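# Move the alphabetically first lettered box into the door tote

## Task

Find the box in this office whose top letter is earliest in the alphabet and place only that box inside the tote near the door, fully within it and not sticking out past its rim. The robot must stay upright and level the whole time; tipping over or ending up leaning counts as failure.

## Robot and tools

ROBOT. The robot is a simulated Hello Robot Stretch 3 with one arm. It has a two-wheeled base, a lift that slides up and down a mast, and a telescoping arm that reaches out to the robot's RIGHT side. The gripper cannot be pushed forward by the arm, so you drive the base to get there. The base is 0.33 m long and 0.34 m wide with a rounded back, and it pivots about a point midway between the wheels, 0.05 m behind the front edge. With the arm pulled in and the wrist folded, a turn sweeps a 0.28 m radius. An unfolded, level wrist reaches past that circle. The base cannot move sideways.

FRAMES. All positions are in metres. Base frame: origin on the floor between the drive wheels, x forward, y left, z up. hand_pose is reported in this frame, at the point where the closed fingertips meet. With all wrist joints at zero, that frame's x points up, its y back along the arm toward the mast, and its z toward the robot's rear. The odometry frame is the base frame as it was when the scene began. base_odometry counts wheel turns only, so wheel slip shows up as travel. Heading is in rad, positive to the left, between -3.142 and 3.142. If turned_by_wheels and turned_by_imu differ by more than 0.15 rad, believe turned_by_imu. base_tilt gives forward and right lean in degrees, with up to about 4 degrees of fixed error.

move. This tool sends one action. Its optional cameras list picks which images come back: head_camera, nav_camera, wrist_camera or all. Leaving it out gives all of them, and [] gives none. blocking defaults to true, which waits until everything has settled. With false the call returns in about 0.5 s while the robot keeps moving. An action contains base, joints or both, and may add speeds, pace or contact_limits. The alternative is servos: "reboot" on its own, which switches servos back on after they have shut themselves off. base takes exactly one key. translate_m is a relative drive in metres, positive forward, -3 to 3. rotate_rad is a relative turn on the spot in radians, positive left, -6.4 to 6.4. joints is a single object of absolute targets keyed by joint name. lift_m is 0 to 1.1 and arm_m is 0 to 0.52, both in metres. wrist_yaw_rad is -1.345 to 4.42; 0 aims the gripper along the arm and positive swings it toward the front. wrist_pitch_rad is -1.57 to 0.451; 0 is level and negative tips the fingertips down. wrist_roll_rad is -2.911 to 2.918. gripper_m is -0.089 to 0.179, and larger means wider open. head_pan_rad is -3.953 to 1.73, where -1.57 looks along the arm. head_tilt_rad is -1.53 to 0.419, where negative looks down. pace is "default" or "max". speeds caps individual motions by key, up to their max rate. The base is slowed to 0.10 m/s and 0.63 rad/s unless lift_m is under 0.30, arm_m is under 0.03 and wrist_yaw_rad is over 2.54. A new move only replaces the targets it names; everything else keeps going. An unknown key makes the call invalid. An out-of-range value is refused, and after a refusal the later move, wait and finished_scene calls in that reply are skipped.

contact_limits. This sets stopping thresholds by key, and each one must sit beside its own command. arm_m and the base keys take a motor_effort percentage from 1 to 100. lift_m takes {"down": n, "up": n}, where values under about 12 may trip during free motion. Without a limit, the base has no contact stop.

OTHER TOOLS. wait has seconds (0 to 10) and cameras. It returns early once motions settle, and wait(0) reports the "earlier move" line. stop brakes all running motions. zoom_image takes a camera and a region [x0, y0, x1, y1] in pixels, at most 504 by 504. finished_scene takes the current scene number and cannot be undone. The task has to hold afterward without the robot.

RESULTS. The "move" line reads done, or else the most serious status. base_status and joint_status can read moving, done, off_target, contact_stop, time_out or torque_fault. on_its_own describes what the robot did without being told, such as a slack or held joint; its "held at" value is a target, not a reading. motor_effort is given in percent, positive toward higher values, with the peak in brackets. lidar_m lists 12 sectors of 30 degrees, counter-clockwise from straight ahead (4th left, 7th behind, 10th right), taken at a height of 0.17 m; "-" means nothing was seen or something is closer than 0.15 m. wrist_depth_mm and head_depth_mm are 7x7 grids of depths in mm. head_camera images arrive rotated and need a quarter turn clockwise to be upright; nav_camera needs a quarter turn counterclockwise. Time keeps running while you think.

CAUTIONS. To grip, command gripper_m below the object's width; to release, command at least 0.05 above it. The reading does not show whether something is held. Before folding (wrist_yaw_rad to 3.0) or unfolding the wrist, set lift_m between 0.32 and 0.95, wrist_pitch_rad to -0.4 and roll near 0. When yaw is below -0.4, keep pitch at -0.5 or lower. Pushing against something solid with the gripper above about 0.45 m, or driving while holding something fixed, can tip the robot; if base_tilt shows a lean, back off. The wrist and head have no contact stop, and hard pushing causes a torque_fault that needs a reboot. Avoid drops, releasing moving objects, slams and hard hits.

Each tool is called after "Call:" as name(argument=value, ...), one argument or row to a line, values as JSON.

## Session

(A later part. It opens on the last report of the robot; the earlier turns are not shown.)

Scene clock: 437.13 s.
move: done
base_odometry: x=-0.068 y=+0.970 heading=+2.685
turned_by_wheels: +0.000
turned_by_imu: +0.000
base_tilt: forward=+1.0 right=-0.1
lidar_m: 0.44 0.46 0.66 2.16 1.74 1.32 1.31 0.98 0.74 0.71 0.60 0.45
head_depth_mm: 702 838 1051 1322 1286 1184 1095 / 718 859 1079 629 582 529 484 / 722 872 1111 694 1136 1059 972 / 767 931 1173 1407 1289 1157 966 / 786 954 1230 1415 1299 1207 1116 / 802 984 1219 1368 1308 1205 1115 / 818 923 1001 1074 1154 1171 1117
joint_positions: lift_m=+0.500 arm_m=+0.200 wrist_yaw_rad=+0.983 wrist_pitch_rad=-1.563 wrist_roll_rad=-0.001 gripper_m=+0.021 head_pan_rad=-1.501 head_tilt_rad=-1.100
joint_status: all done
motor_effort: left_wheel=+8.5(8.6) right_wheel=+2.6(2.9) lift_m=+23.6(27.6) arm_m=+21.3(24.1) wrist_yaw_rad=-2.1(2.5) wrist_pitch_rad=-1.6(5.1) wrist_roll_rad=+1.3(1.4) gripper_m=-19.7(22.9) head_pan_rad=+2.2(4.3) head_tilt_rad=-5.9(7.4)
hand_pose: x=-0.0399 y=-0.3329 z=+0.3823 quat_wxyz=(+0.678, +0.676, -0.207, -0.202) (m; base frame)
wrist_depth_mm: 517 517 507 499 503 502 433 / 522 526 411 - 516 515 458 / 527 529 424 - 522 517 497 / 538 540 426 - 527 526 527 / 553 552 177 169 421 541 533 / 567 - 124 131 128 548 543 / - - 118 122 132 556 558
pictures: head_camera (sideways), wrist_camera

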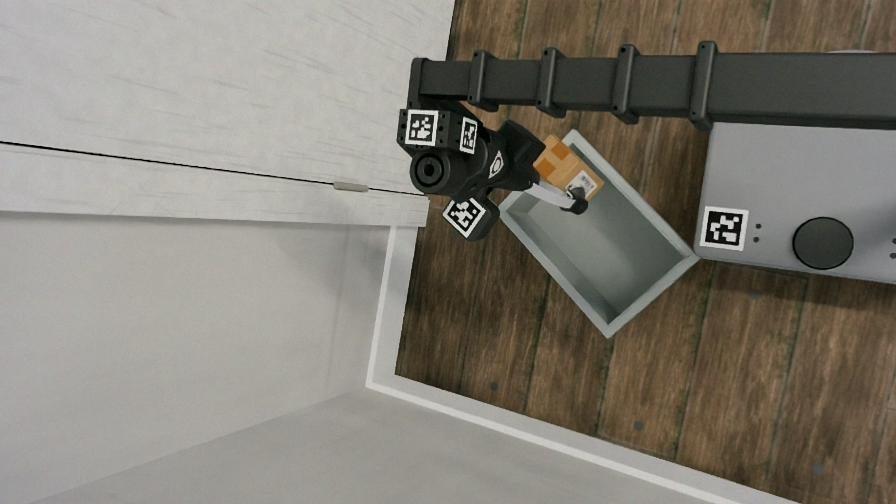

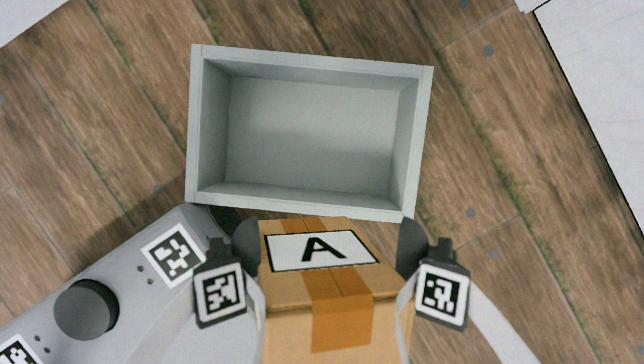

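Call:
move(
  joints={"lift_m": 0.38, "wrist_pitch_rad": -1.4},
  cameras=["head_camera", "wrist_camera"],
)

Scene clock: 473.77 s.
move: done
base_odometry: x=-0.068 y=+0.970 heading=+2.685
turned_by_wheels: +0.000
turned_by_imu: +0.001
base_tilt: forward=+0.9 right=+0.0
lidar_m: 0.44 0.46 0.66 2.17 1.74 1.32 1.31 0.97 0.74 0.71 0.60 0.45
head_depth_mm: 701 840 1052 1353 1296 1187 1093 / 719 857 1078 1295 706 635 590 / 721 872 1109 1365 1148 1058 967 / 768 931 1186 1404 1268 1155 969 / 783 960 1228 1424 1305 1202 1112 / 803 980 1216 1365 1304 1196 1115 / 816 916 1000 1074 1165 1181 1124
joint_positions: lift_m=+0.380 arm_m=+0.200 wrist_yaw_rad=+0.983 wrist_pitch_rad=-1.403 wrist_roll_rad=-0.001 gripper_m=+0.021 head_pan_rad=-1.500 head_tilt_rad=-1.100
joint_status: all done
motor_effort: left_wheel=+8.5(8.8) right_wheel=+2.5(3.0) lift_m=+21.4(23.6) arm_m=+20.4(21.1) wrist_yaw_rad=-2.1(2.6) wrist_pitch_rad=+0.6(2.7) wrist_roll_rad=+1.3(1.3) gripper_m=-21.7(22.9) head_pan_rad=+2.7(4.0) head_tilt_rad=-5.8(6.5)
hand_pose: x=-0.0057 y=-0.3557 z=+0.2620 quat_wxyz=(+0.692, +0.657, -0.260, -0.148) (m; base frame)
wrist_depth_mm: 443 431 432 429 425 425 337 / 431 428 426 427 421 423 396 / 430 434 353 355 330 422 417 / 426 422 - - - 420 421 / 432 421 153 169 151 416 411 / 427 342 125 131 128 414 414 / 427 269 122 123 302 415 408
pictures: head_camera (sideways), wrist_camera

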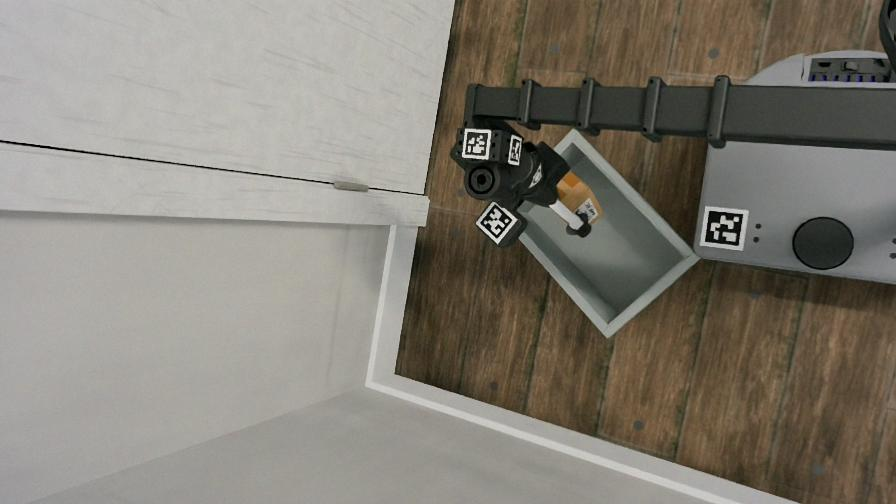

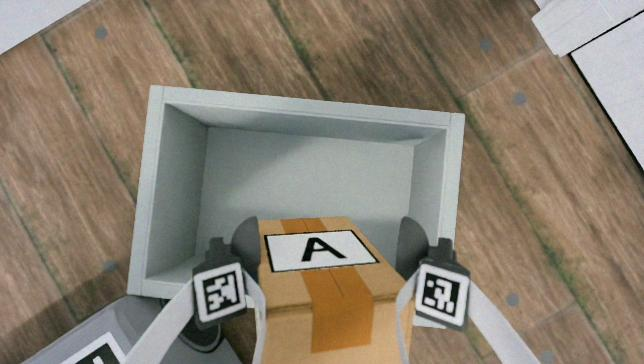

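Call:
move(
  joints={"lift_m": 0.23},
  cameras=["head_camera", "wrist_camera"],
)

Call:
move(
  joints={"lift_m": 0.15},
  contact_limits={"lift_m": {"down": 14}},
  speeds={"lift_m": 0.03},
  cameras=["head_camera", "wrist_camera"],
)

Scene clock: 483.17 s.
move: done
base_odometry: x=-0.068 y=+0.970 heading=+2.685
turned_by_wheels: +0.000
turned_by_imu: +0.001
base_tilt: forward=+1.0 right=-0.1
lidar_m: 0.44 0.46 0.66 2.17 1.74 1.32 1.31 0.98 0.74 0.71 0.60 0.45
head_depth_mm: 704 838 1043 1362 1294 1192 1103 / 719 863 1089 1370 1246 1008 738 / 723 873 1104 1381 1004 1039 965 / 768 935 1184 1393 1255 1169 964 / 786 955 1223 1434 1302 1205 1125 / 802 985 1215 1369 1302 1203 1117 / 816 926 998 1068 1160 1174 1115
joint_positions: lift_m=+0.230 arm_m=+0.200 wrist_yaw_rad=+0.983 wrist_pitch_rad=-1.403 wrist_roll_rad=-0.001 gripper_m=+0.021 head_pan_rad=-1.500 head_tilt_rad=-1.100
joint_status: all done
motor_effort: left_wheel=+8.4(8.7) right_wheel=+2.6(3.0) lift_m=+21.3(23.5) arm_m=+19.9(20.5) wrist_yaw_rad=-2.1(2.4) wrist_pitch_rad=+0.4(0.6) wrist_roll_rad=+1.1(1.3) gripper_m=-19.9(22.8) head_pan_rad=+2.9(4.3) head_tilt_rad=-5.3(6.5)
hand_pose: x=-0.0057 y=-0.3557 z=+0.1120 quat_wxyz=(+0.692, +0.657, -0.260, -0.147) (m; base frame)
wrist_depth_mm: 173 169 170 281 278 280 276 / - 217 223 202 190 174 274 / - - - - 255 - 273 / - - - - - - 271 / - - 153 168 151 - 271 / - 240 125 131 128 - 269 / 187 178 180 122 207 113 267
pictures: head_camera (sideways), wrist_camera

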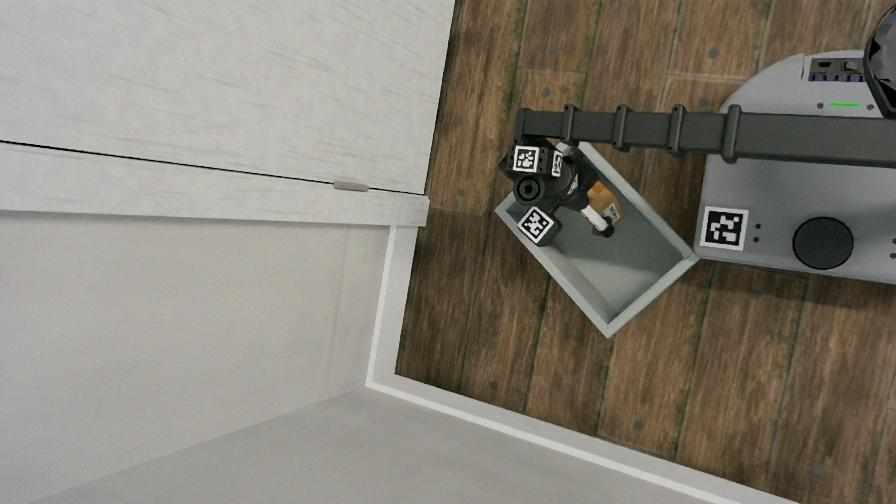

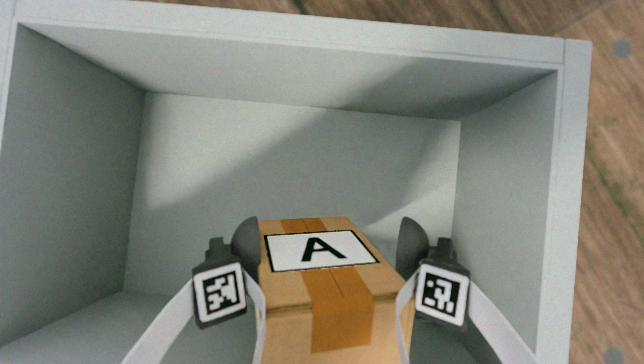

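Scene clock: 485.93 s.
move: contact_stop
base_odometry: x=-0.068 y=+0.970 heading=+2.685
turned_by_wheels: +0.000
turned_by_imu: +0.000
base_tilt: forward=+0.9 right=-0.2
lidar_m: 0.44 0.46 0.66 2.17 1.74 1.32 1.31 0.98 0.74 0.72 0.59 0.45
head_depth_mm: 702 841 1051 1363 1289 1189 1099 / 719 863 1085 1381 1270 1026 961 / 721 872 1107 1386 1047 1037 960 / 769 929 1179 1403 1265 1167 971 / 786 950 1220 1417 1295 1195 1118 / 801 975 1212 1369 1299 1195 1115 / 818 919 998 1072 1166 1176 1119
joint_positions: lift_m=+0.175 arm_m=+0.200 wrist_yaw_rad=+0.983 wrist_pitch_rad=-1.376 wrist_roll_rad=-0.002 gripper_m=+0.021 head_pan_rad=-1.500 head_tilt_rad=-1.100
joint_status: lift_m contact_stop (moved -0.055 of -0.080)
on_its_own: lift_m is slack since a contact_stop (your +0.150 is given up)
motor_effort: left_wheel=+8.2(8.7) right_wheel=+0.6(2.8) lift_m=+25.4(25.5) arm_m=+7.5(20.0) wrist_yaw_rad=-1.6(2.4) wrist_pitch_rad=-4.6(10.3) wrist_roll_rad=+1.8(1.8) gripper_m=-22.3(22.9) head_pan_rad=+2.5(4.0) head_tilt_rad=-5.8(6.1)
contact_limits: lift_m down 14 (down: maximum 72; up: maximum 65)
hand_pose: x=+0.0000 y=-0.3595 z=+0.0573 quat_wxyz=(+0.694, +0.654, -0.268, -0.138) (m; base frame)
wrist_depth_mm: 150 144 137 127 122 113 110 / - 196 190 182 168 153 138 / - - - - - - - / - - - - - - - / - - 150 170 149 - - / - - 125 127 129 - - / 190 110 121 119 126 - -
pictures: head_camera (sideways), wrist_camera

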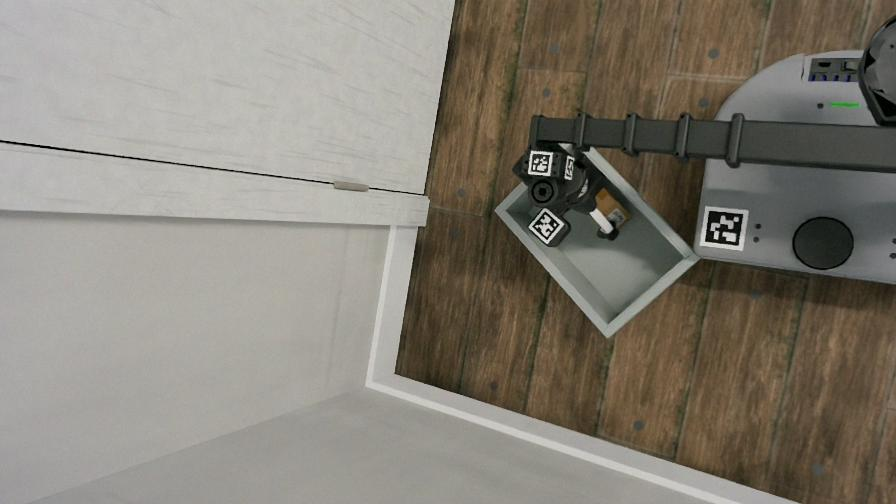

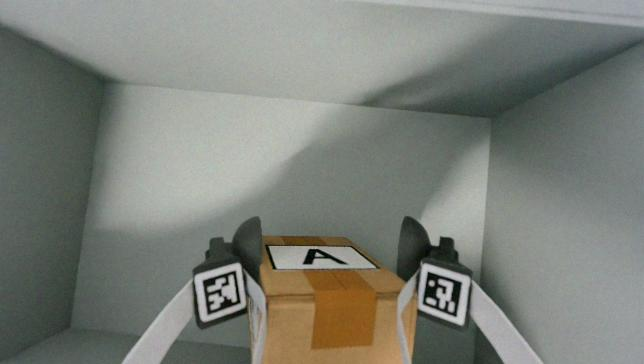

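Call:
move(
  joints={"gripper_m": 0.12},
  cameras=["head_camera", "wrist_camera"],
)

Call:
move(
  joints={"lift_m": 0.45},
  cameras=["head_camera", "wrist_camera"],
)

Scene clock: 490.27 s.
move: done
base_odometry: x=-0.068 y=+0.970 heading=+2.685
turned_by_wheels: +0.000
turned_by_imu: +0.001
base_tilt: forward=+1.0 right=-0.1
lidar_m: 0.44 0.46 0.66 2.17 1.74 1.32 1.31 0.98 0.74 0.71 0.59 0.45
head_depth_mm: 703 841 1045 1367 1300 1195 1101 / 718 861 1080 1377 1265 1028 960 / 721 874 1104 1390 1039 1036 953 / 768 924 1184 1399 1271 1160 966 / 787 954 1231 1435 1304 1199 1113 / 803 979 1215 1366 1314 1204 1114 / 821 919 994 1074 1163 1174 1123
joint_positions: lift_m=+0.175 arm_m=+0.200 wrist_yaw_rad=+0.983 wrist_pitch_rad=-1.398 wrist_roll_rad=-0.002 gripper_m=+0.120 head_pan_rad=-1.500 head_tilt_rad=-1.100
joint_status: all done
on_its_own: lift_m is slack since a contact_stop (your +0.150 is given up)
motor_effort: left_wheel=+8.1(8.4) right_wheel=+0.8(1.1) lift_m=+25.6(25.8) arm_m=+4.7(21.3) wrist_yaw_rad=-2.0(2.3) wrist_pitch_rad=-0.8(4.8) wrist_roll_rad=+1.6(1.8) gripper_m=+0.4(86.2) head_pan_rad=+2.3(3.6) head_tilt_rad=-4.0(6.2)
contact_limits: lift_m down 14 (down: maximum 72; up: maximum 65)
hand_pose: x=-0.0045 y=-0.3565 z=+0.0568 quat_wxyz=(+0.692, +0.657, -0.261, -0.145) (m; base frame)
wrist_depth_mm: 160 154 151 139 129 124 114 / - 205 199 188 181 173 - / - - - - - - - / - - - - - - - / - - - 185 - - - / - 123 129 131 137 122 - / - 122 130 128 128 115 -
pictures: head_camera (sideways), wrist_camera

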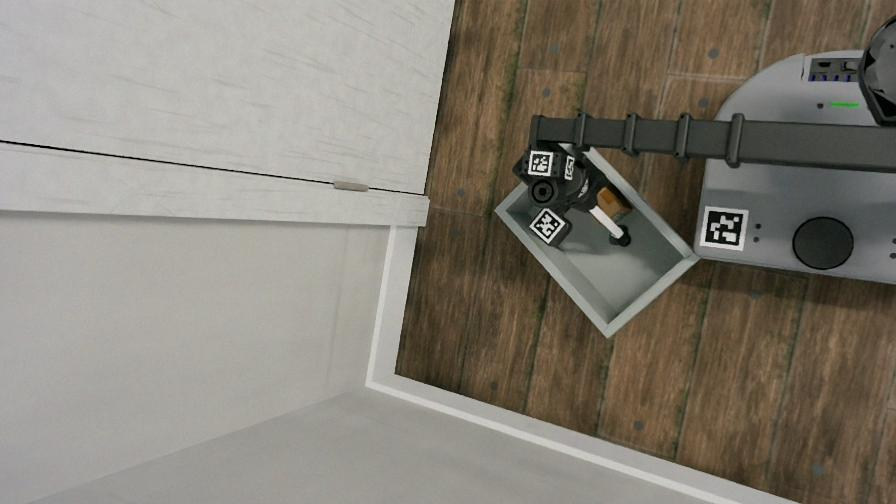

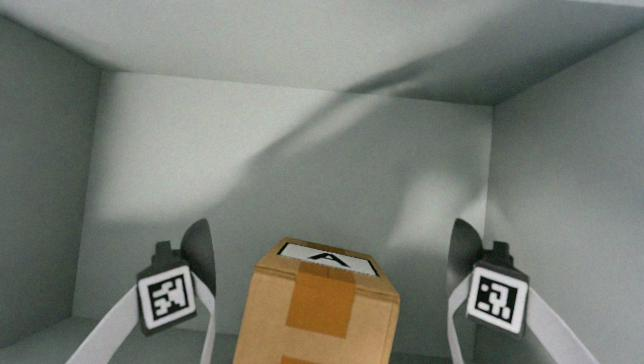

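Scene clock: 493.60 s.
move: done
base_odometry: x=-0.068 y=+0.970 heading=+2.685
turned_by_wheels: +0.000
turned_by_imu: +0.001
base_tilt: forward=+1.1 right=-0.2
lidar_m: 0.44 0.46 0.66 2.17 1.74 1.32 1.31 0.97 0.74 0.71 0.60 0.45
head_depth_mm: 701 841 1045 1358 1290 1192 1097 / 717 859 1081 696 630 570 526 / 722 876 1104 809 1226 1058 969 / 768 931 1183 1394 1259 1167 969 / 785 953 1222 1417 1305 1207 1117 / 802 986 1213 1375 1297 1202 1119 / 818 919 996 1074 1167 1177 1117
joint_positions: lift_m=+0.450 arm_m=+0.200 wrist_yaw_rad=+0.983 wrist_pitch_rad=-1.399 wrist_roll_rad=-0.002 gripper_m=+0.120 head_pan_rad=-1.500 head_tilt_rad=-1.100
joint_status: all done
motor_effort: left_wheel=+7.9(8.4) right_wheel=+1.0(1.2) lift_m=+30.1(33.5) arm_m=+18.9(21.6) wrist_yaw_rad=-1.6(2.4) wrist_pitch_rad=-0.3(0.9) wrist_roll_rad=+1.6(1.8) gripper_m=+0.0(1.5) head_pan_rad=+2.3(3.8) head_tilt_rad=-5.2(5.8)
hand_pose: x=-0.0047 y=-0.3563 z=+0.3321 quat_wxyz=(+0.692, +0.657, -0.261, -0.145) (m; base frame)
wrist_depth_mm: - 502 509 500 496 497 351 / 506 503 497 499 498 492 419 / 501 492 408 494 490 488 437 / 501 500 - - 485 486 486 / 495 498 - 396 - 482 483 / 494 123 416 477 376 125 473 / 486 109 490 479 481 129 474
pictures: head_camera (sideways), wrist_camera

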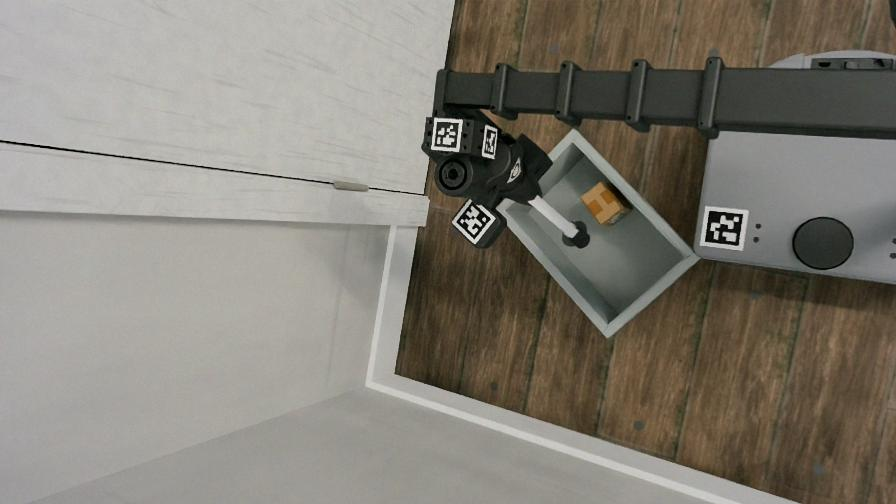

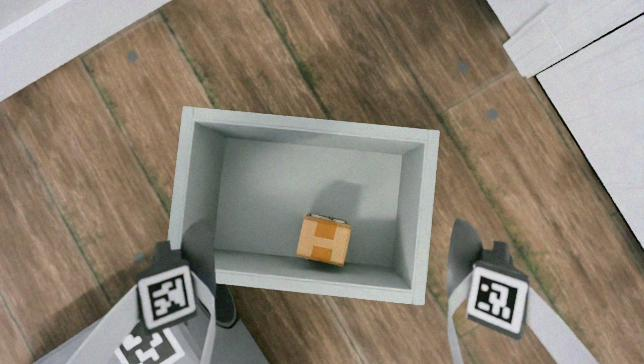

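Call:
finished_scene(
  scene=1,
)

The scene is finished: the task was done.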